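## Task

Take the sticky-note block off the desk and put it on the counter. The task fails if any desk carton ends up on the floor, or if the robot tips over or is left leaning.

## Robot and tools

Robot: the LinearBot, an omnidirectional base with a column about 1.7 m high. A carriage slides on the column (lift_m) and holds two identical six-joint arms, left and right, each ending in a two-finger gripper. Arm bases sit about 0.57 m + lift_m above the floor; carriage parts hang roughly 0.15 m lower. A hand reaches 0.78 m from its shoulder but only about 0.38 m below its arm base. The hand is about 0.16 m long, 0.1 m wide (0.14 m open); fingertips are about 0.005 m thick and 0.02 m across. Parked arm joints 1 to 6: 0, 0.05, 0.05, 1.45, 0, 0 (robot then about 0.85 m wide, 0.65 m long). Cameras: carriage_camera (fixed, facing forward, tilted about 20 degrees down), left_wrist_camera and right_wrist_camera (looking past the fingertips).

Frames, all in metres. Base frame: origin on the floor below the base centre, x forward, y left, z up. left_hand and right_hand are reported in it, as the midpoint between that hand's pads, with quat_wxyz rotating base axes into hand axes (hand z along the fingers, fingers open along hand y; hand pointing straight up with joints 1, 5, 6 at 0 gives (1, 0, 0, 0)). Odometry frame: the base frame as it was at scene start. base_odometry counts wheel rotation only, so slip looks like travel; heading in rad, left positive, -3.142 to 3.142. Turns and long strafes can leave the real heading a degree or two off.

Tool move: one action per call. base is an object with exactly one key, each a relative offset from where the base last reported itself: translate_m (metres, forward +, -2 to 2), strafe_m (metres, left +, -2 to 2), rotate_rad (radians, counter-clockwise +, -6.3 to 6.3). joints is one object for both arms, keyed by name, each value an absolute target: lift_m 0 to 1 m; left_joint1_rad -2.617 to 3.054 (yaw about vertical, 0 forward, + left); left_joint2_rad 0 to 3.141 (shoulder: 0 upper arm back and level, 1.57 upright, 3.14 forward and level); left_joint3_rad 0 to 3.141 (elbow: 0 folded, 3.14 straight); left_joint4_rad -1.57 to 1.57 (wrist pitch, + lifts fingertips); left_joint5_rad -1.57 to 1.57 (wrist yaw, + turns fingertips to the RIGHT); left_joint6_rad -2.094 to 2.094 (roll about the fingers, + clockwise seen from the forearm); left_gripper_m 0 to 0.093 (pad gap in metres). The right_ keys are identical. Done tolerances: lift 0.004, joints 1/6 0.02, joint 2 0.105, joint 3 0.06, joint 4 0.04, joint 5 0.025, gripper 0.004. speeds (optional) caps top speed for this action only: translate_m and strafe_m 0.02 to 0.5 m/s, rotate_rad 0.05 to 1.57 rad/s, lift_m 0.08 to 0.25 m/s (defaults are the maxima). min_time_s (0.1 to 8 s) sets the minimum duration of each arm and gripper motion; use it for straighter hand paths. cameras: list of names or "all"; [] returns none. Out-of-range values are refused, unknown keys make the call invalid. An action lasts 15 s at most; base moves time out after 14 s. After a refused call, or a stop during a call, the remaining move, wait and finished_scene calls of that reply are skipped.

wait: seconds 0 to 10, nothing new commanded; returns state and images. zoom_image: camera plus region [x0, y0, x1, y1] in pixels from the top-left, at most 504 by 504, on a camera shown in the latest images. finished_scene: scene number; ends the scene for good, and the goal must hold with the robot left alone.

Result lines: base_status and joint_status per motion: done (for the base, wheels turned the commanded amount even if slipping), off_target (resting short and maybe still pushing), contact_stop or time_out (target dropped, holding in place), not_followed (a self-collision check held back that arm's targets; the gripper part still runs), limit_stop_at_motor_heat. A "move" line gives done or the worst status. on_its_own lists uncommanded behaviour; "held at" is a target, not a reading. motor_effort is percent of maximum, + toward larger values, peak in brackets, with sizable per-motor error; a lift effort that keeps dropping as the carriage lowers means a hand or load is resting on something. Joint torques follow joint order, include arm weight, and joints 1 to 3 wrap past ±28 N m. Images can lag the state slightly. A joint not named in an action may still be pushing toward an older target.

Gripper: reads about 0.000 to 0.003 when closed on nothing; on a hard part at full force it reads up to 0.005 narrower (or 0.002 wider). Light grip just under the first-touch reading; about 0.005 below it, force reaches the limit (45 to 70 N per pad); soft items get crushed more. Release by commanding well above the reading.

Cautions: hand readings usually sit above the true hand, more at long reach; 1 kg sags a level hand 7 to 25 cm. Arms have no contact stop and keep pressing, then snap to target once free. The base stops only on wheel effort, not arm contact; back off about 0.2 m the way you came to get unstuck, and never reverse under a table edge into the column. Never let the arms strike or squeeze each other. To free withheld arms, send one arm its own current readings with joint 1 swung away, then the other in a later action. Tipping risk rises with a high carriage, stretched or loaded arms, pushing and abrupt stops; check pictures for lean. Arms held out heat up even while you think; at MOTOR HOT, park. Avoid dropping or releasing moving objects, slamming, and knocking cartons off the desk. The scene keeps running between calls with the last command held. Something may occasionally nudge a loose object.

Each tool is called after "Emit:" as name(argument=value, ...), one argument or row to a line, values as JSON.

## Session

Emit:
move(
)

Scene clock: 0.00 s.
Joint torques (N m): no reading
base_odometry: x=+0.000 y=+0.000 heading=+0.000
base_status: not commanded
joint_positions: lift_m=+0.300 left_joint1_rad=-0.010 left_joint2_rad=+0.044 left_joint3_rad=+0.048 left_joint4_rad=+1.430 left_joint5_rad=-0.008 left_joint6_rad=-0.004 left_gripper_m=+0.09396 right_joint1_rad=-0.011 right_joint2_rad=+0.047 right_joint3_rad=+0.039 right_joint4_rad=+1.421 right_joint5_rad=-0.003 right_joint6_rad=-0.048 right_gripper_m=+0.09396
joint_status: not commanded
motor_effort: lift_m=+29 drive_wheels=-1
left_hand: x=+0.2675 y=+0.3100 z=+1.2842 quat_wxyz=(+0.998, -0.004, +0.069, -0.007) (m; base frame)
right_hand: x=+0.2731 y=-0.3089 z=+1.2813 quat_wxyz=(+0.996, -0.003, +0.079, -0.029) (m; base frame)
pictures: carriage_camera, left_wrist_camera, right_wrist_camera
Images, in order (width x height): carriage_camera 504x504, left_wrist_camera 504x504, right_wrist_camera 504x504.

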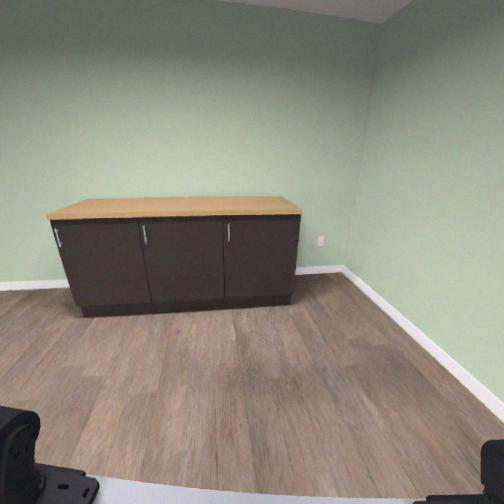

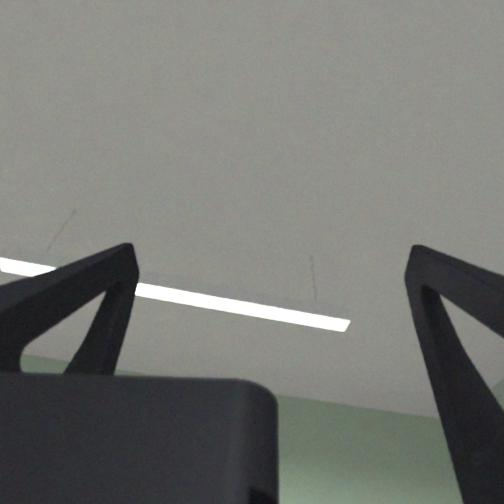

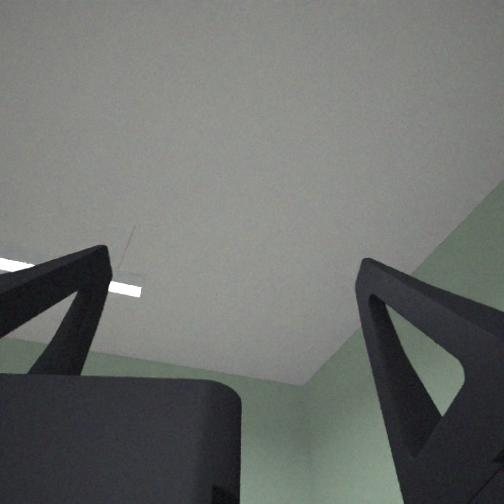

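Emit:
move(
  base={"rotate_rad": 1.57},
  cameras=["carriage_camera"],
)

Emit:
move(
  base={"rotate_rad": 1.57},
  cameras=["carriage_camera"],
)

Emit:
move(
  base={"rotate_rad": 1.57},
  cameras=["carriage_camera"],
)

Scene clock: 24.00 s.
Joint torques (N m): left_arm=[0.61 4.3 6.01 -0.2 -0.11 -0.04] | right_arm=[-0.02 4.23 7.19 -0.04 0 -0.12]
move: done
base_odometry: x=+0.000 y=+0.000 heading=+1.569
base_status: done
joint_positions: lift_m=+0.300 left_joint1_rad=-0.010 left_joint2_rad=+0.044 left_joint3_rad=+0.048 left_joint4_rad=+1.430 left_joint5_rad=-0.008 left_joint6_rad=-0.004 left_gripper_m=+0.09397 right_joint1_rad=-0.011 right_joint2_rad=+0.047 right_joint3_rad=+0.039 right_joint4_rad=+1.420 right_joint5_rad=-0.003 right_joint6_rad=-0.048 right_gripper_m=+0.09397
joint_status: not commanded
motor_effort: lift_m=+30(30) drive_wheels=+6(20)
left_hand: x=+0.2675 y=+0.3100 z=+1.2842 quat_wxyz=(+0.998, -0.004, +0.069, -0.007)
right_hand: x=+0.2734 y=-0.3089 z=+1.2813 quat_wxyz=(+0.996, -0.003, +0.079, -0.029)
Images, in order (width x height): carriage_camera 504x504.

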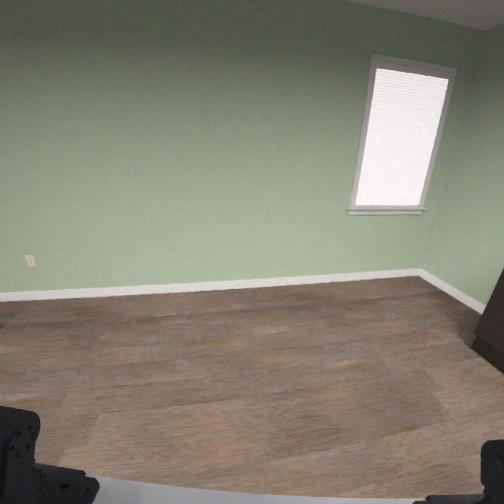

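Scene clock: 27.10 s.
Joint torques (N m): left_arm=[0.66 4.3 6.01 -0.2 -0.11 -0.04] | right_arm=[-0.02 4.21 7.25 -0.04 0.01 -0.12]
move: done
base_odometry: x=+0.000 y=+0.000 heading=+3.139
base_status: done
joint_positions: lift_m=+0.300 left_joint1_rad=-0.010 left_joint2_rad=+0.044 left_joint3_rad=+0.048 left_joint4_rad=+1.429 left_joint5_rad=-0.008 left_joint6_rad=-0.004 left_gripper_m=+0.09398 right_joint1_rad=-0.011 right_joint2_rad=+0.047 right_joint3_rad=+0.039 right_joint4_rad=+1.419 right_joint5_rad=-0.003 right_joint6_rad=-0.048 right_gripper_m=+0.09398
joint_status: not commanded
motor_effort: lift_m=+29(30) drive_wheels=+5(14)
left_hand: x=+0.2676 y=+0.3100 z=+1.2841 quat_wxyz=(+0.998, -0.004, +0.069, -0.007)
right_hand: x=+0.2734 y=-0.3089 z=+1.2813 quat_wxyz=(+0.996, -0.003, +0.079, -0.029)
Images, in order (width x height): carriage_camera 504x504.

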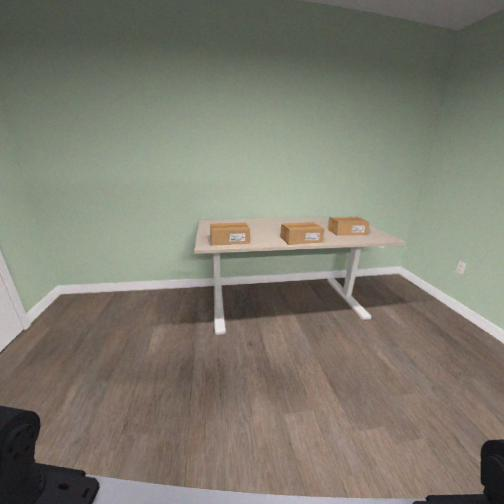

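Scene clock: 30.20 s.
Joint torques (N m): left_arm=[0.59 4.27 5.96 -0.21 -0.11 -0.05] | right_arm=[-0.05 4.26 7.2 -0.02 0 -0.11]
move: done
base_odometry: x=+0.000 y=+0.000 heading=-1.575
base_status: done
joint_positions: lift_m=+0.300 left_joint1_rad=-0.010 left_joint2_rad=+0.044 left_joint3_rad=+0.048 left_joint4_rad=+1.429 left_joint5_rad=-0.008 left_joint6_rad=-0.004 left_gripper_m=+0.09398 right_joint1_rad=-0.011 right_joint2_rad=+0.047 right_joint3_rad=+0.039 right_joint4_rad=+1.419 right_joint5_rad=-0.003 right_joint6_rad=-0.048 right_gripper_m=+0.09398
joint_status: not commanded
motor_effort: lift_m=+29(30) drive_wheels=+7(13)
left_hand: x=+0.2676 y=+0.3100 z=+1.2841 quat_wxyz=(+0.998, -0.004, +0.069, -0.007)
right_hand: x=+0.2736 y=-0.3089 z=+1.2813 quat_wxyz=(+0.996, -0.003, +0.080, -0.029)
Images, in order (width x height): carriage_camera 504x504.

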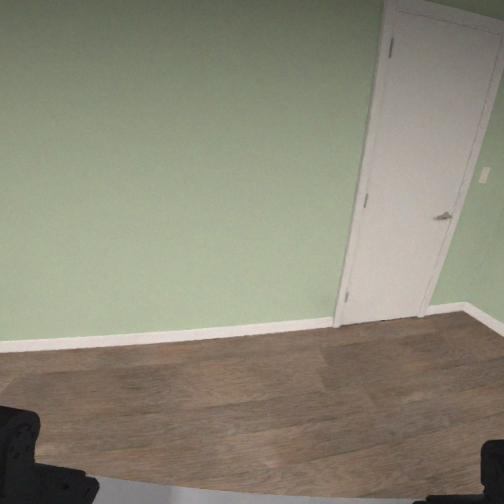

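Emit:
move(
  base={"rotate_rad": -1.57},
  joints={"lift_m": 0.6},
  cameras=["carriage_camera"],
)

Emit:
zoom_image(
  camera="carriage_camera",
  region=[170, 180, 430, 350],
)

Scene clock: 38.90 s.
Joint torques (N m): left_arm=[0.59 4.31 5.96 -0.19 -0.12 -0.05] | right_arm=[-0.03 4.26 7.23 -0.03 0 -0.12]
move: done
base_odometry: x=+0.000 y=+0.000 heading=+3.139
base_status: done
joint_positions: lift_m=+0.600 left_joint1_rad=-0.010 left_joint2_rad=+0.044 left_joint3_rad=+0.048 left_joint4_rad=+1.429 left_joint5_rad=-0.008 left_joint6_rad=-0.004 left_gripper_m=+0.09399 right_joint1_rad=-0.011 right_joint2_rad=+0.047 right_joint3_rad=+0.039 right_joint4_rad=+1.419 right_joint5_rad=-0.003 right_joint6_rad=-0.048 right_gripper_m=+0.09399
joint_status: all done
motor_effort: lift_m=+31(38) drive_wheels=+4(18)
left_hand: x=+0.2677 y=+0.3101 z=+1.5840 quat_wxyz=(+0.998, -0.004, +0.069, -0.007)
right_hand: x=+0.2736 y=-0.3089 z=+1.5811 quat_wxyz=(+0.996, -0.003, +0.080, -0.029)
Images, in order (width x height): carriage_camera 504x504.

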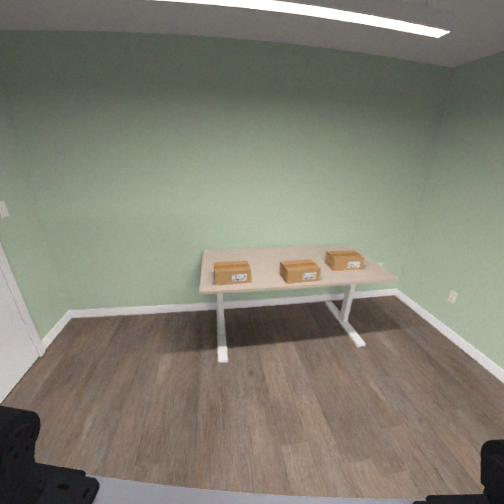

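Scaled by 1.938 (camera's finer frame: 720x720).

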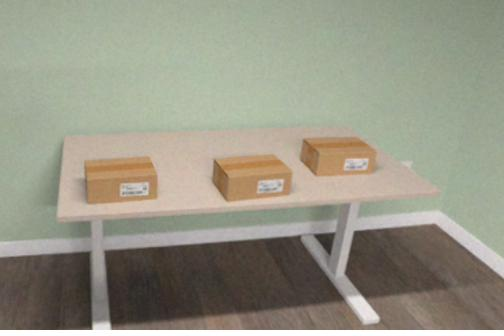

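Emit:
move(
  base={"rotate_rad": 0.137},
  joints={"lift_m": 1.0},
  cameras=["carriage_camera"],
)

Emit:
zoom_image(
  camera="carriage_camera",
  region=[200, 240, 460, 400],
)

Scene clock: 66.23 s.
Joint torques (N m): left_arm=[0.61 4.29 5.97 -0.19 -0.11 -0.05] | right_arm=[-0.08 4.23 7.2 -0.03 0 -0.12]
move: done
base_odometry: x=+0.000 y=+0.000 heading=-3.008
base_status: done
joint_positions: lift_m=+0.997 left_joint1_rad=-0.010 left_joint2_rad=+0.044 left_joint3_rad=+0.048 left_joint4_rad=+1.428 left_joint5_rad=-0.009 left_joint6_rad=-0.004 left_gripper_m=+0.09399 right_joint1_rad=-0.011 right_joint2_rad=+0.047 right_joint3_rad=+0.039 right_joint4_rad=+1.419 right_joint5_rad=-0.003 right_joint6_rad=-0.048 right_gripper_m=+0.09399
joint_status: all done
joint sent to its limit — lift_m, upper limit.
motor_effort: lift_m=+31(38) drive_wheels=-7(12)
left_hand: x=+0.2678 y=+0.3102 z=+1.9811 quat_wxyz=(+0.998, -0.004, +0.069, -0.007)
right_hand: x=+0.2736 y=-0.3089 z=+1.9782 quat_wxyz=(+0.996, -0.003, +0.080, -0.029)
Images, in order (width x height): carriage_camera 504x504.

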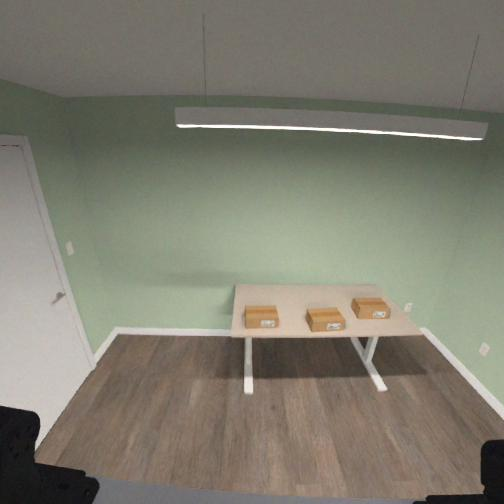

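Scaled by 1.938 (camera's finer frame: 720x720).

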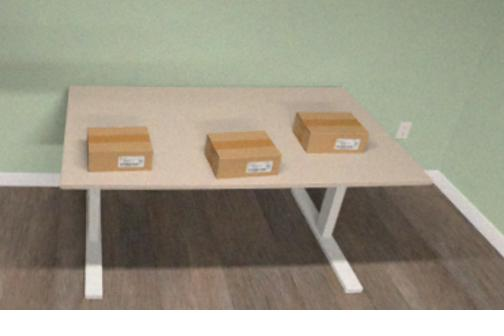

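Emit:
move(
  base={"strafe_m": -0.6},
  joints={"lift_m": 0.9},
  speeds={"strafe_m": 0.3},
  cameras=[],
)

Emit:
move(
  base={"translate_m": 0.7},
  speeds={"translate_m": 0.3},
  cameras=["carriage_camera"],
)

Emit:
zoom_image(
  camera="carriage_camera",
  region=[100, 280, 400, 460],
)

Scene clock: 77.93 s.
Joint torques (N m): left_arm=[0.46 4.27 5.97 -0.18 -0.14 -0.05] | right_arm=[-0.03 4.22 7.17 -0.03 0.01 -0.11]
move: done
base_odometry: x=-0.079 y=+0.595 heading=-3.009
base_status: done
joint_positions: lift_m=+0.900 left_joint1_rad=-0.010 left_joint2_rad=+0.044 left_joint3_rad=+0.048 left_joint4_rad=+1.428 left_joint5_rad=-0.008 left_joint6_rad=-0.004 left_gripper_m=+0.09399 right_joint1_rad=-0.011 right_joint2_rad=+0.047 right_joint3_rad=+0.039 right_joint4_rad=+1.419 right_joint5_rad=-0.003 right_joint6_rad=-0.048 right_gripper_m=+0.09399
joint_status: all done
motor_effort: lift_m=+27(29) drive_wheels=-11(19)
left_hand: x=+0.2679 y=+0.3101 z=+1.8843 quat_wxyz=(+0.998, -0.004, +0.069, -0.007)
right_hand: x=+0.2736 y=-0.3090 z=+1.8815 quat_wxyz=(+0.996, -0.003, +0.080, -0.029)

Scene clock: 81.90 s.
Joint torques (N m): left_arm=[0.55 4.29 6.05 -0.2 -0.09 -0.05] | right_arm=[-0.01 4.19 7.24 -0.03 0.01 -0.11]
move: done
base_odometry: x=-0.773 y=+0.503 heading=-3.010
base_status: done
joint_positions: lift_m=+0.900 left_joint1_rad=-0.010 left_joint2_rad=+0.044 left_joint3_rad=+0.048 left_joint4_rad=+1.429 left_joint5_rad=-0.008 left_joint6_rad=-0.004 left_gripper_m=+0.09399 right_joint1_rad=-0.011 right_joint2_rad=+0.047 right_joint3_rad=+0.039 right_joint4_rad=+1.419 right_joint5_rad=-0.003 right_joint6_rad=-0.048 right_gripper_m=+0.09399
joint_status: not commanded
motor_effort: lift_m=+27(28) drive_wheels=-5(11)
left_hand: x=+0.2677 y=+0.3101 z=+1.8843 quat_wxyz=(+0.998, -0.004, +0.069, -0.007)
right_hand: x=+0.2736 y=-0.3090 z=+1.8815 quat_wxyz=(+0.996, -0.003, +0.080, -0.029)
Images, in order (width x height): carriage_camera 504x504.

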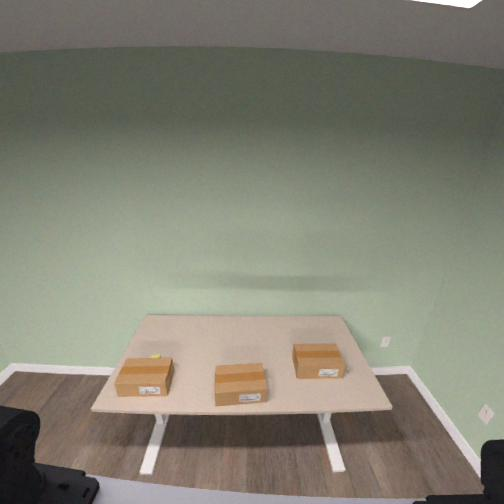

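Scaled by 1.680 (camera's finer frame: 720x720).

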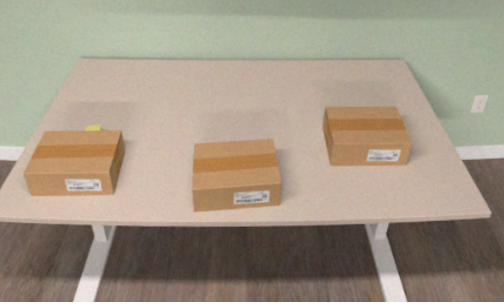

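Emit:
move(
  base={"strafe_m": 0.33},
  joints={"lift_m": 0.7},
  speeds={"strafe_m": 0.3},
  cameras=["carriage_camera"],
)

Emit:
zoom_image(
  camera="carriage_camera",
  region=[100, 280, 400, 460],
)

Emit:
move(
  joints={"left_joint2_rad": 1.2, "left_joint3_rad": 1.2, "left_joint4_rad": 0.0},
  min_time_s=3,
  cameras=[],
)

Scene clock: 112.93 s.
Joint torques (N m): left_arm=[0.8 4.29 6 -0.2 -0.11 -0.06] | right_arm=[-0.02 4.23 7.2 -0.03 0.01 -0.11]
move: done
base_odometry: x=-0.730 y=+0.176 heading=-3.010
base_status: done
joint_positions: lift_m=+0.700 left_joint1_rad=-0.010 left_joint2_rad=+0.044 left_joint3_rad=+0.048 left_joint4_rad=+1.429 left_joint5_rad=-0.008 left_joint6_rad=-0.004 left_gripper_m=+0.09399 right_joint1_rad=-0.012 right_joint2_rad=+0.047 right_joint3_rad=+0.039 right_joint4_rad=+1.419 right_joint5_rad=-0.003 right_joint6_rad=-0.048 right_gripper_m=+0.09399
joint_status: all done
motor_effort: lift_m=+27(29) drive_wheels=-5(12)
left_hand: x=+0.2677 y=+0.3101 z=+1.6843 quat_wxyz=(+0.998, -0.004, +0.069, -0.007)
right_hand: x=+0.2736 y=-0.3090 z=+1.6814 quat_wxyz=(+0.996, -0.003, +0.080, -0.030)
Images, in order (width x height): carriage_camera 504x504.

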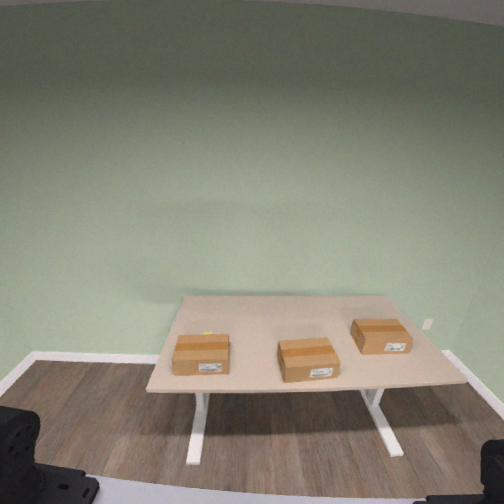

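Scaled by 1.680 (camera's finer frame: 720x720).

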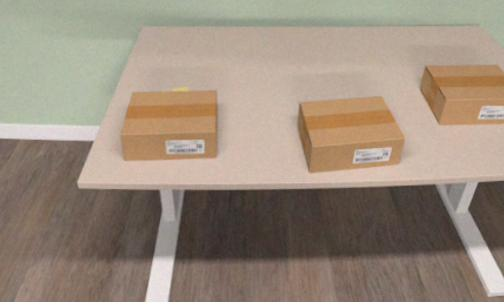

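Scene clock: 116.27 s.
Joint torques (N m): left_arm=[0.57 -4.1 10.89 2.48 -0.11 -0.05] | right_arm=[0.02 4.23 7.2 -0.04 0.01 -0.11]
move: done
base_odometry: x=-0.730 y=+0.176 heading=-3.010
base_status: not commanded
joint_positions: lift_m=+0.700 left_joint1_rad=-0.010 left_joint2_rad=+1.190 left_joint3_rad=+1.174 left_joint4_rad=+0.022 left_joint5_rad=-0.008 left_joint6_rad=-0.004 left_gripper_m=+0.09399 right_joint1_rad=-0.012 right_joint2_rad=+0.047 right_joint3_rad=+0.039 right_joint4_rad=+1.419 right_joint5_rad=-0.003 right_joint6_rad=-0.048 right_gripper_m=+0.09399
joint_status: all done
motor_effort: lift_m=+27(28) drive_wheels=-5(7)
left_hand: x=+0.6465 y=+0.3063 z=+1.6707 quat_wxyz=(+0.709, -0.001, +0.705, -0.002)
right_hand: x=+0.2736 y=-0.3090 z=+1.6814 quat_wxyz=(+0.996, -0.003, +0.080, -0.030)

Emit:
move(
  joints={"left_joint2_rad": 1.7, "left_joint3_rad": 1.0, "left_joint4_rad": -0.87},
  min_time_s=2,
)

Scene clock: 131.40 s.
Joint torques (N m): left_arm=[0.58 -7.2 5.18 0.48 -0.12 -0.04] | right_arm=[-0.02 4.25 7.19 -0.03 0.01 -0.11]
move: done
base_odometry: x=-0.730 y=+0.176 heading=-3.010
base_status: not commanded
joint_positions: lift_m=+0.700 left_joint1_rad=-0.010 left_joint2_rad=+1.686 left_joint3_rad=+1.012 left_joint4_rad=-0.854 left_joint5_rad=-0.008 left_joint6_rad=-0.004 left_gripper_m=+0.09399 right_joint1_rad=-0.012 right_joint2_rad=+0.047 right_joint3_rad=+0.039 right_joint4_rad=+1.419 right_joint5_rad=-0.003 right_joint6_rad=-0.048 right_gripper_m=+0.09399
joint_status: all done
motor_effort: lift_m=+28(28) drive_wheels=-6(8)
left_hand: x=+0.5225 y=+0.3075 z=+1.2788 quat_wxyz=(+0.021, +0.003, +1.000, +0.004)
right_hand: x=+0.2736 y=-0.3090 z=+1.6814 quat_wxyz=(+0.996, -0.003, +0.080, -0.030)
pictures: carriage_camera, left_wrist_camera, right_wrist_camera
Images, in order (width x height): carriage_camera 504x504, left_wrist_camera 504x504, right_wrist_camera 504x504.

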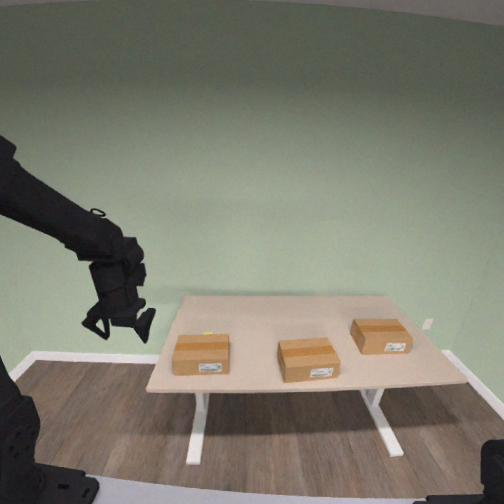

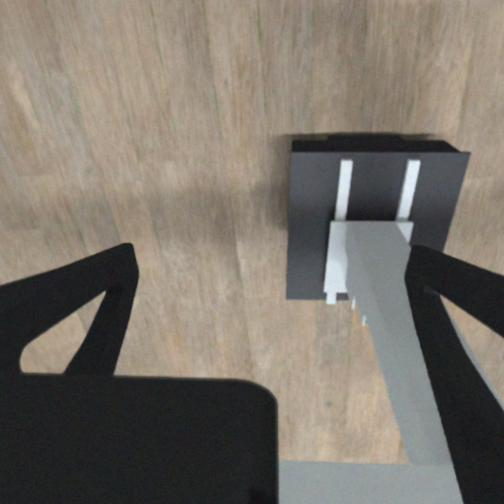

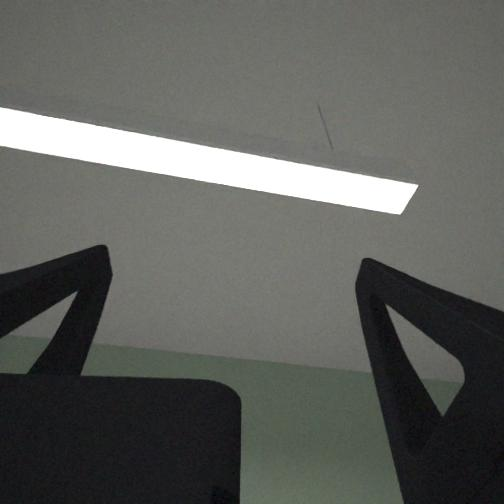

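Emit:
zoom_image(
  camera="carriage_camera",
  region=[60, 200, 180, 360],
)

Emit:
move(
  joints={"left_joint2_rad": 2.3, "left_joint3_rad": 1.6, "left_joint4_rad": -0.87, "left_joint1_rad": -0.3},
  min_time_s=2,
  cameras=["carriage_camera"],
)

Emit:
zoom_image(
  camera="carriage_camera",
  region=[120, 200, 280, 400],
)

Scaled by 3.150 (camera's finer frame: 720x720).

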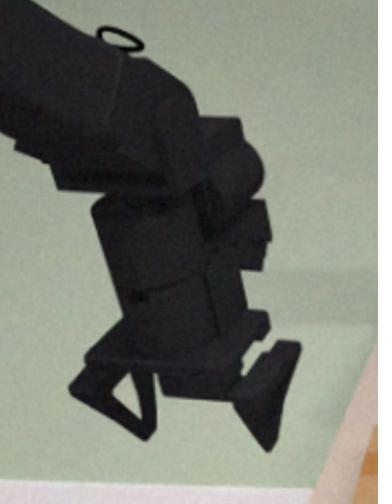

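Scene clock: 157.40 s.
Joint torques (N m): left_arm=[0.12 -12.3 8.43 0.51 -0.12 -0.05] | right_arm=[0.01 4.23 7.23 -0.03 0 -0.11]
move: done
base_odometry: x=-0.730 y=+0.176 heading=-3.010
base_status: not commanded
joint_positions: lift_m=+0.700 left_joint1_rad=-0.296 left_joint2_rad=+2.280 left_joint3_rad=+1.579 left_joint4_rad=-0.864 left_joint5_rad=-0.008 left_joint6_rad=-0.004 left_gripper_m=+0.09399 right_joint1_rad=-0.012 right_joint2_rad=+0.047 right_joint3_rad=+0.039 right_joint4_rad=+1.419 right_joint5_rad=-0.003 right_joint6_rad=-0.048 right_gripper_m=+0.09399
joint_status: all done
motor_effort: lift_m=+28(28) drive_wheels=-5(7)
left_hand: x=+0.6343 y=+0.1882 z=+1.2107 quat_wxyz=(+0.004, +0.145, +0.989, +0.004)
right_hand: x=+0.2736 y=-0.3090 z=+1.6814 quat_wxyz=(+0.996, -0.003, +0.080, -0.030)
Images, in order (width x height): carriage_camera 504x504.

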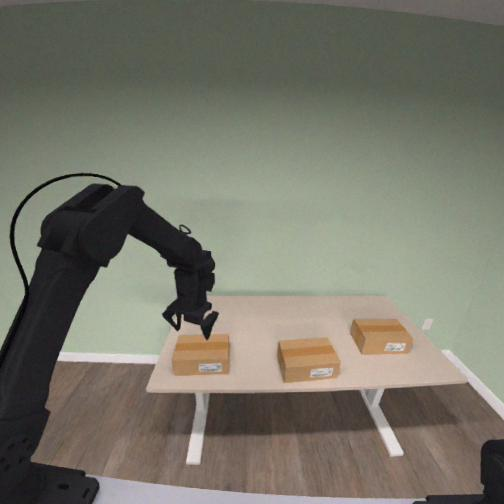

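Scaled by 2.520 (camera's finer frame: 720x720).

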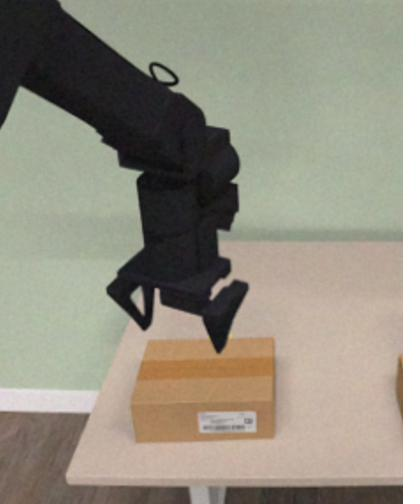

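Emit:
zoom_image(
  camera="carriage_camera",
  region=[120, 360, 180, 420],
)

Emit:
zoom_image(
  camera="carriage_camera",
  region=[430, 350, 490, 410],
)

Emit:
move(
  joints={"lift_m": 0.3},
  cameras=["carriage_camera"],
)

Emit:
zoom_image(
  camera="carriage_camera",
  region=[110, 260, 210, 360],
)

Emit:
zoom_image(
  camera="carriage_camera",
  region=[400, 260, 500, 360],
)

Scaled by 8.400 (camera's finer frame: 720x720).

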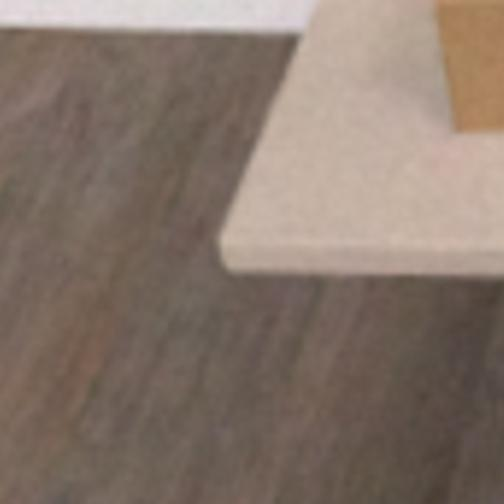

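Scaled by 8.400 (camera's finer frame: 720x720).

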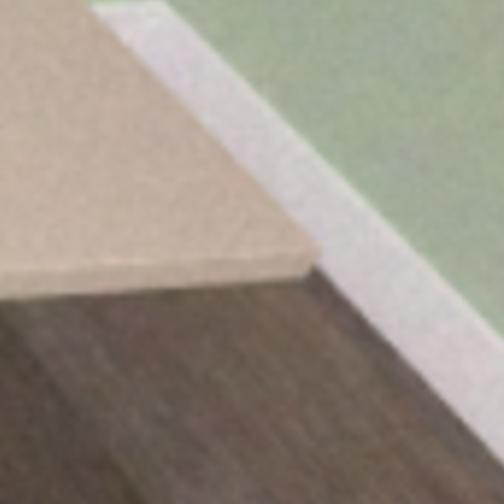

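Scene clock: 185.97 s.
Joint torques (N m): left_arm=[0.28 -13.93 7.47 0.48 -0.12 -0.05] | right_arm=[0.03 4.26 7.19 -0.02 0.02 -0.11]
move: done
base_odometry: x=-0.730 y=+0.176 heading=-3.010
base_status: not commanded
joint_positions: lift_m=+0.300 left_joint1_rad=-0.296 left_joint2_rad=+2.294 left_joint3_rad=+1.588 left_joint4_rad=-0.865 left_joint5_rad=-0.008 left_joint6_rad=-0.004 left_gripper_m=+0.09399 right_joint1_rad=-0.012 right_joint2_rad=+0.047 right_joint3_rad=+0.039 right_joint4_rad=+1.419 right_joint5_rad=-0.003 right_joint6_rad=-0.048 right_gripper_m=+0.09399
joint_status: all done
motor_effort: lift_m=+28(28) drive_wheels=-6(7)
left_hand: x=+0.6350 y=+0.1879 z=+0.8068 quat_wxyz=(+0.001, +0.146, +0.989, +0.004)
right_hand: x=+0.2736 y=-0.3090 z=+1.2814 quat_wxyz=(+0.996, -0.003, +0.080, -0.030)
Images, in order (width x height): carriage_camera 504x504.

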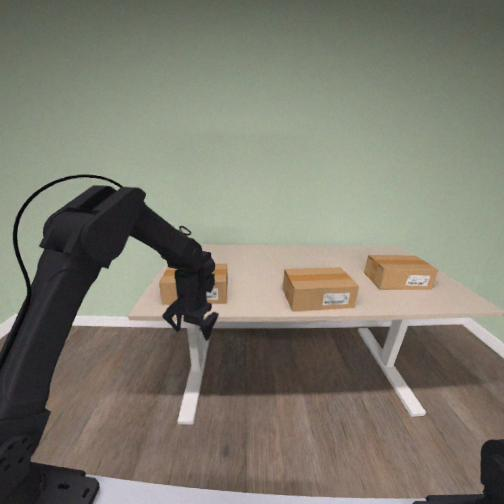

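Scaled by 5.040 (camera's finer frame: 720x720).

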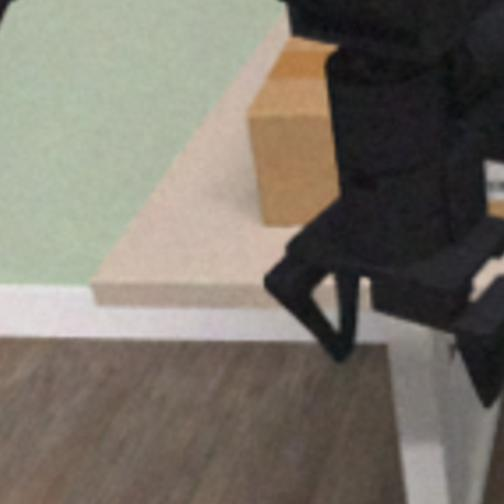

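Scaled by 5.040 (camera's finer frame: 720x720).

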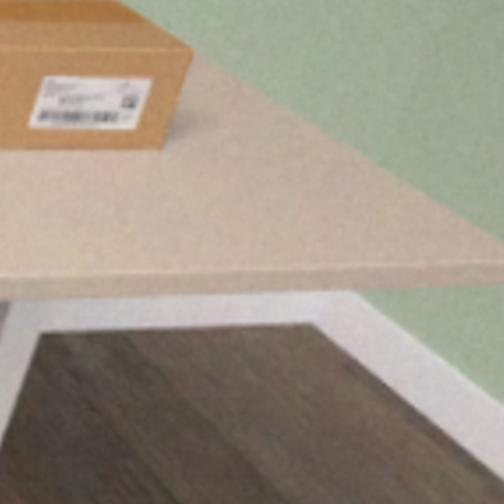

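Emit:
move(
  joints={"lift_m": 0.65, "left_joint1_rad": -0.07, "left_joint2_rad": 2.6, "left_joint3_rad": 1.926, "left_joint4_rad": -0.9},
  min_time_s=2.5,
  cameras=["carriage_camera"],
)

Emit:
move(
  base={"translate_m": 0.4},
  speeds={"translate_m": 0.2},
  cameras=["carriage_camera", "left_wrist_camera"],
)

Scene clock: 249.90 s.
Joint torques (N m): left_arm=[1.02 -14.37 8.59 0.42 -0.11 -0.04] | right_arm=[0.03 4.3 7.2 -0.04 0 -0.12]
move: done
base_odometry: x=-0.730 y=+0.176 heading=-3.010
base_status: not commanded
joint_positions: lift_m=+0.650 left_joint1_rad=-0.075 left_joint2_rad=+2.577 left_joint3_rad=+1.904 left_joint4_rad=-0.885 left_joint5_rad=-0.008 left_joint6_rad=-0.004 left_gripper_m=+0.09399 right_joint1_rad=-0.012 right_joint2_rad=+0.047 right_joint3_rad=+0.039 right_joint4_rad=+1.419 right_joint5_rad=-0.003 right_joint6_rad=-0.048 right_gripper_m=+0.09399
joint_status: all done
motor_effort: lift_m=+31(38) drive_wheels=-5(8)
left_hand: x=+0.7068 y=+0.2751 z=+1.1076 quat_wxyz=(+0.007, +0.035, +0.999, +0.004)
right_hand: x=+0.2736 y=-0.3090 z=+1.6312 quat_wxyz=(+0.996, -0.003, +0.080, -0.030)
Images, in order (width x height): carriage_camera 504x504.

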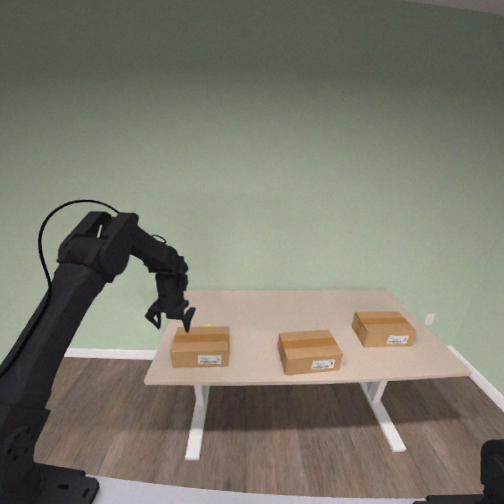

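Scene clock: 253.10 s.
Joint torques (N m): left_arm=[1.02 -14.35 8.57 0.48 -0.13 -0.05] | right_arm=[0.01 4.16 7.16 -0.04 0 -0.11]
move: done
base_odometry: x=-1.127 y=+0.123 heading=-3.009
base_status: done
joint_positions: lift_m=+0.650 left_joint1_rad=-0.074 left_joint2_rad=+2.577 left_joint3_rad=+1.904 left_joint4_rad=-0.892 left_joint5_rad=-0.008 left_joint6_rad=-0.004 left_gripper_m=+0.09399 right_joint1_rad=-0.012 right_joint2_rad=+0.047 right_joint3_rad=+0.039 right_joint4_rad=+1.419 right_joint5_rad=-0.003 right_joint6_rad=-0.048 right_gripper_m=+0.09399
joint_status: not commanded
motor_effort: lift_m=+31(31) drive_wheels=-9(13)
left_hand: x=+0.7051 y=+0.2754 z=+1.1074 quat_wxyz=(+0.003, +0.035, +0.999, +0.004)
right_hand: x=+0.2735 y=-0.3090 z=+1.6312 quat_wxyz=(+0.996, -0.003, +0.080, -0.030)
Images, in order (width x height): carriage_camera 504x504, left_wrist_camera 504x504.

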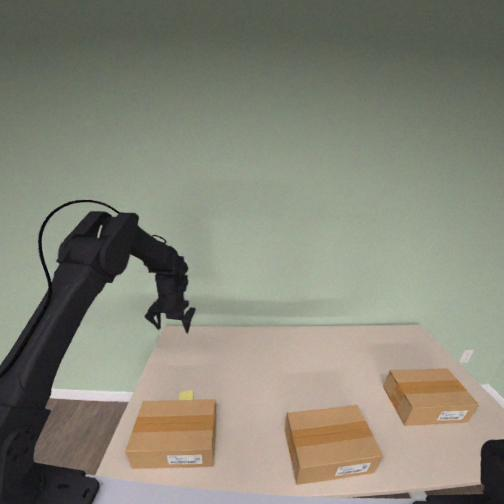

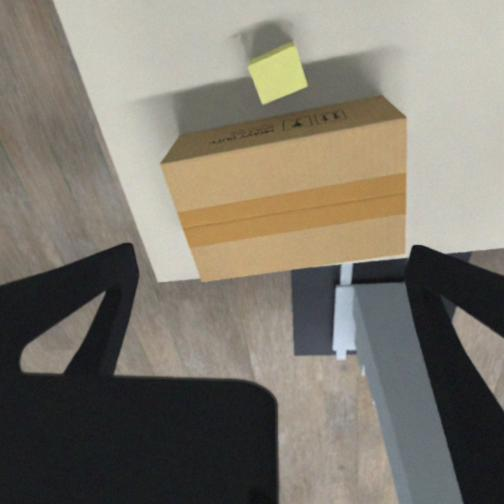

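Emit:
move(
  joints={"left_joint2_rad": 3.0, "left_joint3_rad": 2.12, "left_joint4_rad": -0.69, "left_joint6_rad": -0.4},
  min_time_s=2,
  cameras=["carriage_camera", "left_wrist_camera"],
)

Scene clock: 304.97 s.
Joint torques (N m): left_arm=[0.98 -15.15 7.68 0.68 -0.16 -0.12] | right_arm=[0.05 4.22 7.21 -0.05 0.01 -0.11]
move: done
base_odometry: x=-1.127 y=+0.123 heading=-3.009
base_status: not commanded
joint_positions: lift_m=+0.650 left_joint1_rad=-0.074 left_joint2_rad=+2.977 left_joint3_rad=+2.101 left_joint4_rad=-0.702 left_joint5_rad=-0.008 left_joint6_rad=-0.390 left_gripper_m=+0.09399 right_joint1_rad=-0.012 right_joint2_rad=+0.047 right_joint3_rad=+0.039 right_joint4_rad=+1.419 right_joint5_rad=-0.003 right_joint6_rad=-0.048 right_gripper_m=+0.09399
joint_status: all done
motor_effort: lift_m=+31(31) drive_wheels=-7(10)
left_hand: x=+0.7131 y=+0.2748 z=+0.9656 quat_wxyz=(-0.003, -0.157, +0.988, +0.005)
right_hand: x=+0.2735 y=-0.3090 z=+1.6312 quat_wxyz=(+0.996, -0.003, +0.080, -0.030)
Images, in order (width x height): carriage_camera 504x504, left_wrist_camera 504x504.

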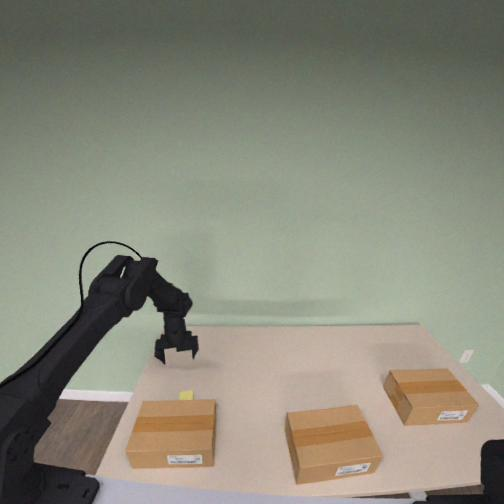

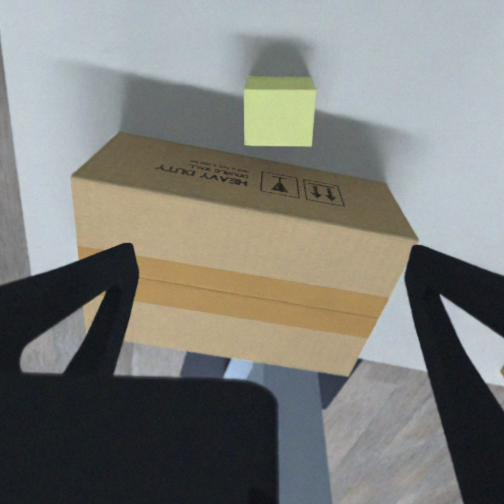

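Emit:
move(
  joints={"lift_m": 0.5},
  speeds={"lift_m": 0.12},
  cameras=["carriage_camera", "left_wrist_camera"],
)

Scene clock: 317.80 s.
Joint torques (N m): left_arm=[0.91 -16.27 6.99 0.61 -0.16 -0.15] | right_arm=[0.05 4.26 7.19 -0.04 0 -0.12]
move: done
base_odometry: x=-1.127 y=+0.123 heading=-3.009
base_status: not commanded
joint_positions: lift_m=+0.500 left_joint1_rad=-0.074 left_joint2_rad=+2.987 left_joint3_rad=+2.108 left_joint4_rad=-0.695 left_joint5_rad=-0.008 left_joint6_rad=-0.391 left_gripper_m=+0.09399 right_joint1_rad=-0.012 right_joint2_rad=+0.047 right_joint3_rad=+0.039 right_joint4_rad=+1.419 right_joint5_rad=-0.003 right_joint6_rad=-0.048 right_gripper_m=+0.09399
joint_status: all done
motor_effort: lift_m=+27(28) drive_wheels=-7(9)
left_hand: x=+0.7138 y=+0.2747 z=+0.8123 quat_wxyz=(-0.001, -0.158, +0.987, +0.005)
right_hand: x=+0.2735 y=-0.3090 z=+1.4815 quat_wxyz=(+0.996, -0.003, +0.080, -0.030)
Images, in order (width x height): carriage_camera 504x504, left_wrist_camera 504x504.

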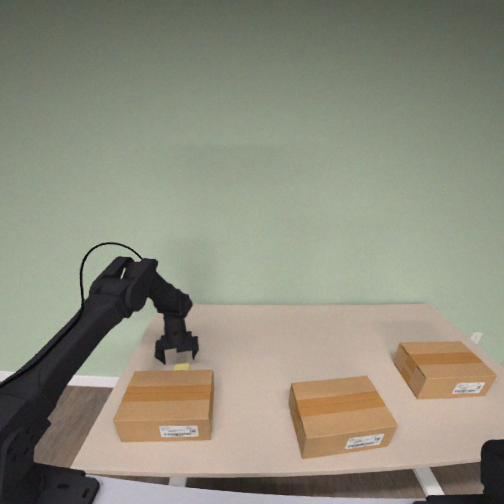

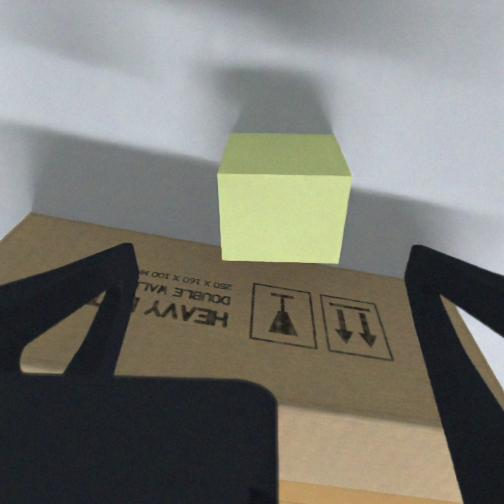

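Emit:
move(
  joints={"lift_m": 0.44},
  speeds={"lift_m": 0.08},
  cameras=["carriage_camera", "left_wrist_camera"],
)

Scene clock: 334.33 s.
Joint torques (N m): left_arm=[0.92 -16.27 6.82 0.59 -0.15 -0.15] | right_arm=[0.08 4.26 7.15 -0.04 0 -0.12]
move: done
base_odometry: x=-1.127 y=+0.123 heading=-3.009
base_status: not commanded
joint_positions: lift_m=+0.440 left_joint1_rad=-0.074 left_joint2_rad=+2.989 left_joint3_rad=+2.109 left_joint4_rad=-0.693 left_joint5_rad=-0.008 left_joint6_rad=-0.392 left_gripper_m=+0.09399 right_joint1_rad=-0.012 right_joint2_rad=+0.047 right_joint3_rad=+0.039 right_joint4_rad=+1.419 right_joint5_rad=-0.003 right_joint6_rad=-0.048 right_gripper_m=+0.09399
joint_status: all done
motor_effort: lift_m=+28(29) drive_wheels=-8(9)
left_hand: x=+0.7145 y=+0.2747 z=+0.7520 quat_wxyz=(+0.000, -0.158, +0.987, +0.004)
right_hand: x=+0.2735 y=-0.3090 z=+1.4214 quat_wxyz=(+0.996, -0.003, +0.080, -0.030)
Images, in order (width x height): carriage_camera 504x504, left_wrist_camera 504x504.

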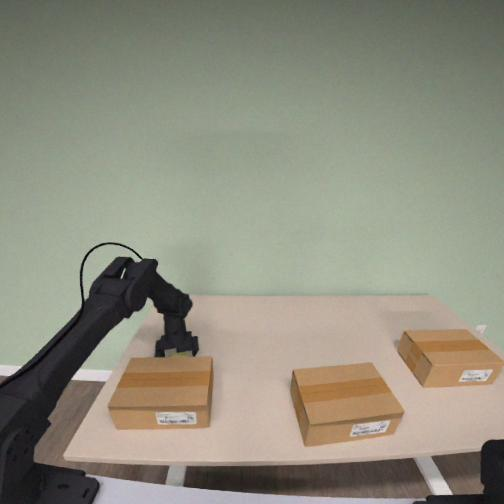

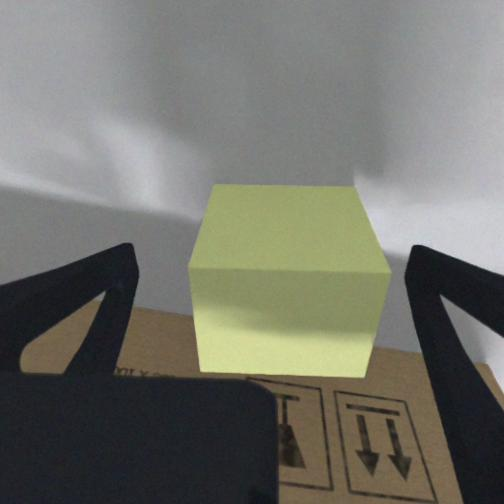

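Emit:
move(
  joints={"left_gripper_m": 0.045},
  min_time_s=2,
  cameras=["left_wrist_camera"],
)

Scene clock: 340.70 s.
Joint torques (N m): left_arm=[0.94 -16.35 6.78 0.58 -0.15 -0.15] | right_arm=[0.02 4.26 7.19 -0.03 0.02 -0.12]
move: off_target
base_odometry: x=-1.127 y=+0.123 heading=-3.009
base_status: not commanded
joint_positions: lift_m=+0.440 left_joint1_rad=-0.074 left_joint2_rad=+2.989 left_joint3_rad=+2.109 left_joint4_rad=-0.693 left_joint5_rad=-0.008 left_joint6_rad=-0.392 left_gripper_m=+0.05108 right_joint1_rad=-0.012 right_joint2_rad=+0.047 right_joint3_rad=+0.039 right_joint4_rad=+1.419 right_joint5_rad=-0.003 right_joint6_rad=-0.048 right_gripper_m=+0.09399
joint_status: left_gripper_m off_target (ended at +0.05110, target +0.04500)
motor_effort: lift_m=+28(28) drive_wheels=+5(7)
left_hand: x=+0.7145 y=+0.2746 z=+0.7520 quat_wxyz=(+0.000, -0.158, +0.987, +0.004)
right_hand: x=+0.2735 y=-0.3090 z=+1.4214 quat_wxyz=(+0.996, -0.003, +0.080, -0.030)
Images, in order (width x height): left_wrist_camera 504x504.

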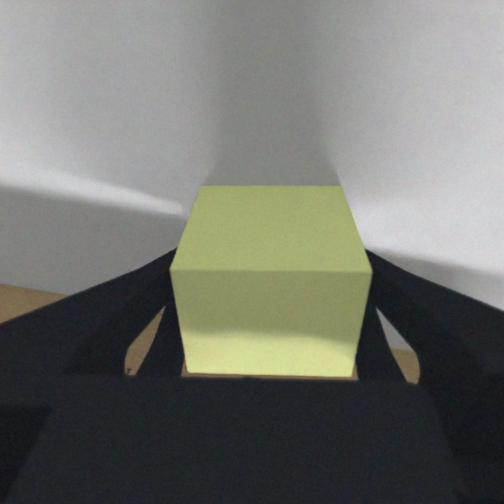

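Emit:
move(
  joints={"lift_m": 0.6},
  speeds={"lift_m": 0.12},
  cameras=["carriage_camera", "left_wrist_camera"],
)

Scene clock: 344.43 s.
Joint torques (N m): left_arm=[0.95 -16.96 6.67 0.54 -0.15 -0.14] | right_arm=[0.03 4.22 7.23 -0.04 0.01 -0.11]
move: done
base_odometry: x=-1.127 y=+0.123 heading=-3.009
base_status: not commanded
joint_positions: lift_m=+0.600 left_joint1_rad=-0.074 left_joint2_rad=+2.995 left_joint3_rad=+2.110 left_joint4_rad=-0.691 left_joint5_rad=-0.008 left_joint6_rad=-0.392 left_gripper_m=+0.05108 right_joint1_rad=-0.012 right_joint2_rad=+0.047 right_joint3_rad=+0.039 right_joint4_rad=+1.419 right_joint5_rad=-0.003 right_joint6_rad=-0.048 right_gripper_m=+0.09399
joint_status: all done
motor_effort: lift_m=+31(38) drive_wheels=+5(9)
left_hand: x=+0.7132 y=+0.2747 z=+0.9091 quat_wxyz=(-0.001, -0.158, +0.987, +0.004)
right_hand: x=+0.2735 y=-0.3090 z=+1.5812 quat_wxyz=(+0.996, -0.003, +0.080, -0.030)
Images, in order (width x height): carriage_camera 504x504, left_wrist_camera 504x504.

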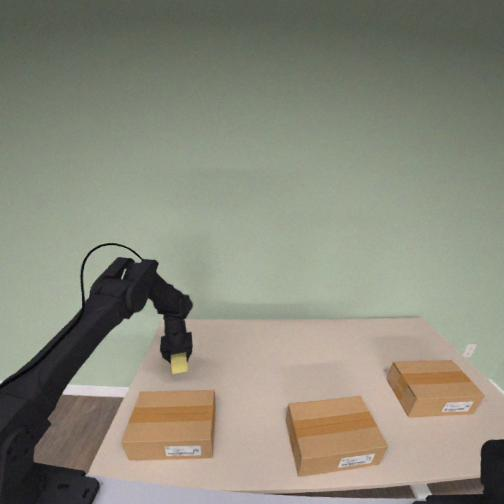

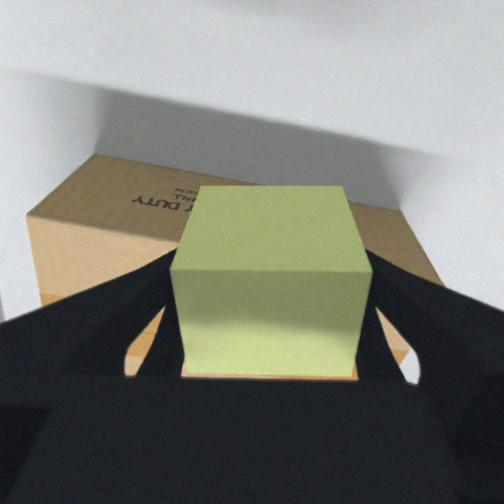

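Emit:
move(
  base={"translate_m": -0.7},
  joints={"lift_m": 0.75},
  speeds={"translate_m": 0.25, "lift_m": 0.2},
  cameras=["carriage_camera"],
)

Emit:
move(
  joints={"left_joint1_rad": 0.0, "left_joint2_rad": 1.9, "left_joint3_rad": 1.2, "left_joint4_rad": -0.87},
  min_time_s=2.5,
  cameras=["left_wrist_camera"],
)

Emit:
move(
  base={"rotate_rad": 3.14},
  speeds={"rotate_rad": 0.8},
  cameras=["carriage_camera"],
)

Scene clock: 363.57 s.
Joint torques (N m): left_arm=[0.85 -17.11 6.56 0.5 -0.16 -0.14] | right_arm=[0.05 4.25 7.2 -0.02 0 -0.11]
move: done
base_odometry: x=-0.433 y=+0.215 heading=-3.009
base_status: done
joint_positions: lift_m=+0.750 left_joint1_rad=-0.073 left_joint2_rad=+2.998 left_joint3_rad=+2.111 left_joint4_rad=-0.686 left_joint5_rad=-0.008 left_joint6_rad=-0.392 left_gripper_m=+0.05107 right_joint1_rad=-0.012 right_joint2_rad=+0.047 right_joint3_rad=+0.039 right_joint4_rad=+1.418 right_joint5_rad=-0.003 right_joint6_rad=-0.048 right_gripper_m=+0.09399
joint_status: all done
motor_effort: lift_m=+31(38) drive_wheels=-2(16)
left_hand: x=+0.7137 y=+0.2754 z=+1.0579 quat_wxyz=(+0.000, -0.159, +0.987, +0.004)
right_hand: x=+0.2738 y=-0.3090 z=+1.7311 quat_wxyz=(+0.996, -0.003, +0.080, -0.030)
Images, in order (width x height): carriage_camera 504x504.

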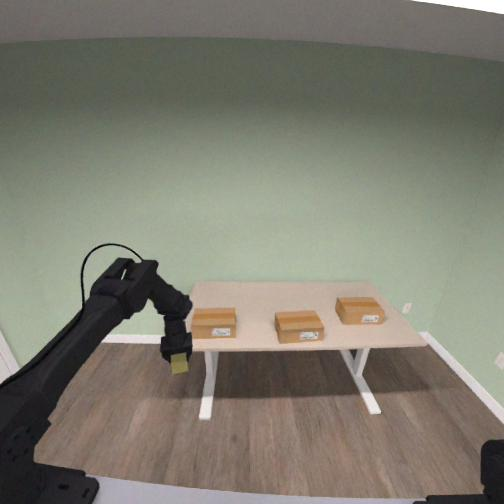

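Scene clock: 366.37 s.
Joint torques (N m): left_arm=[1.06 -13.94 5.07 0.4 -0.16 -0.14] | right_arm=[0.03 4.21 7.16 -0.02 0 -0.12]
move: done
base_odometry: x=-0.433 y=+0.215 heading=-3.009
base_status: not commanded
joint_positions: lift_m=+0.750 left_joint1_rad=-0.005 left_joint2_rad=+1.931 left_joint3_rad=+1.211 left_joint4_rad=-0.856 left_joint5_rad=-0.008 left_joint6_rad=-0.392 left_gripper_m=+0.05107 right_joint1_rad=-0.012 right_joint2_rad=+0.047 right_joint3_rad=+0.039 right_joint4_rad=+1.418 right_joint5_rad=-0.003 right_joint6_rad=-0.048 right_gripper_m=+0.09399
joint_status: all done
motor_effort: lift_m=+31(31) drive_wheels=-5(6)
left_hand: x=+0.5684 y=+0.3085 z=+1.3028 quat_wxyz=(-0.001, -0.192, +0.981, +0.004)
right_hand: x=+0.2738 y=-0.3090 z=+1.7311 quat_wxyz=(+0.996, -0.003, +0.080, -0.030)
Images, in order (width x height): left_wrist_camera 504x504.

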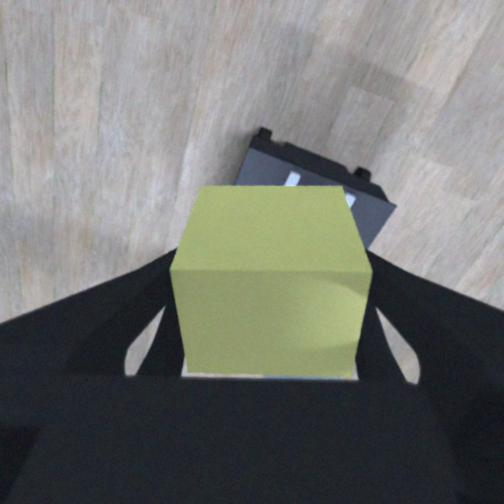

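Scene clock: 371.60 s.
Joint torques (N m): left_arm=[0.64 -14.05 5.08 0.45 -0.16 -0.13] | right_arm=[0.02 4.19 7.19 -0.02 0 -0.12]
move: done
base_odometry: x=-0.433 y=+0.215 heading=+0.130
base_status: done
joint_positions: lift_m=+0.750 left_joint1_rad=+0.002 left_joint2_rad=+1.931 left_joint3_rad=+1.211 left_joint4_rad=-0.862 left_joint5_rad=-0.007 left_joint6_rad=-0.392 left_gripper_m=+0.05104 right_joint1_rad=-0.012 right_joint2_rad=+0.047 right_joint3_rad=+0.039 right_joint4_rad=+1.418 right_joint5_rad=-0.003 right_joint6_rad=-0.048 right_gripper_m=+0.09400
joint_status: not commanded
motor_effort: lift_m=+31(31) drive_wheels=+6(16)
left_hand: x=+0.5669 y=+0.3108 z=+1.3028 quat_wxyz=(-0.005, -0.196, +0.981, +0.005)
right_hand: x=+0.2738 y=-0.3090 z=+1.7311 quat_wxyz=(+0.996, -0.003, +0.080, -0.030)
Images, in order (width x height): carriage_camera 504x504.

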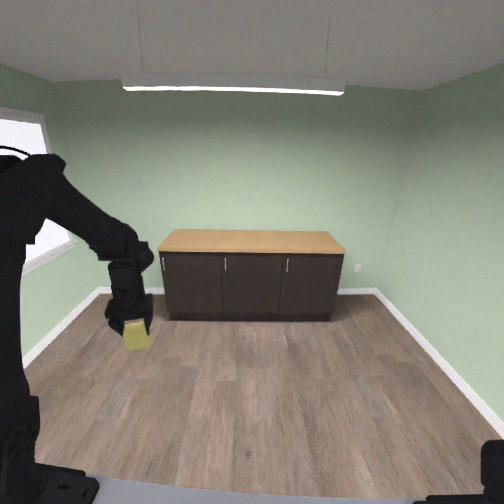

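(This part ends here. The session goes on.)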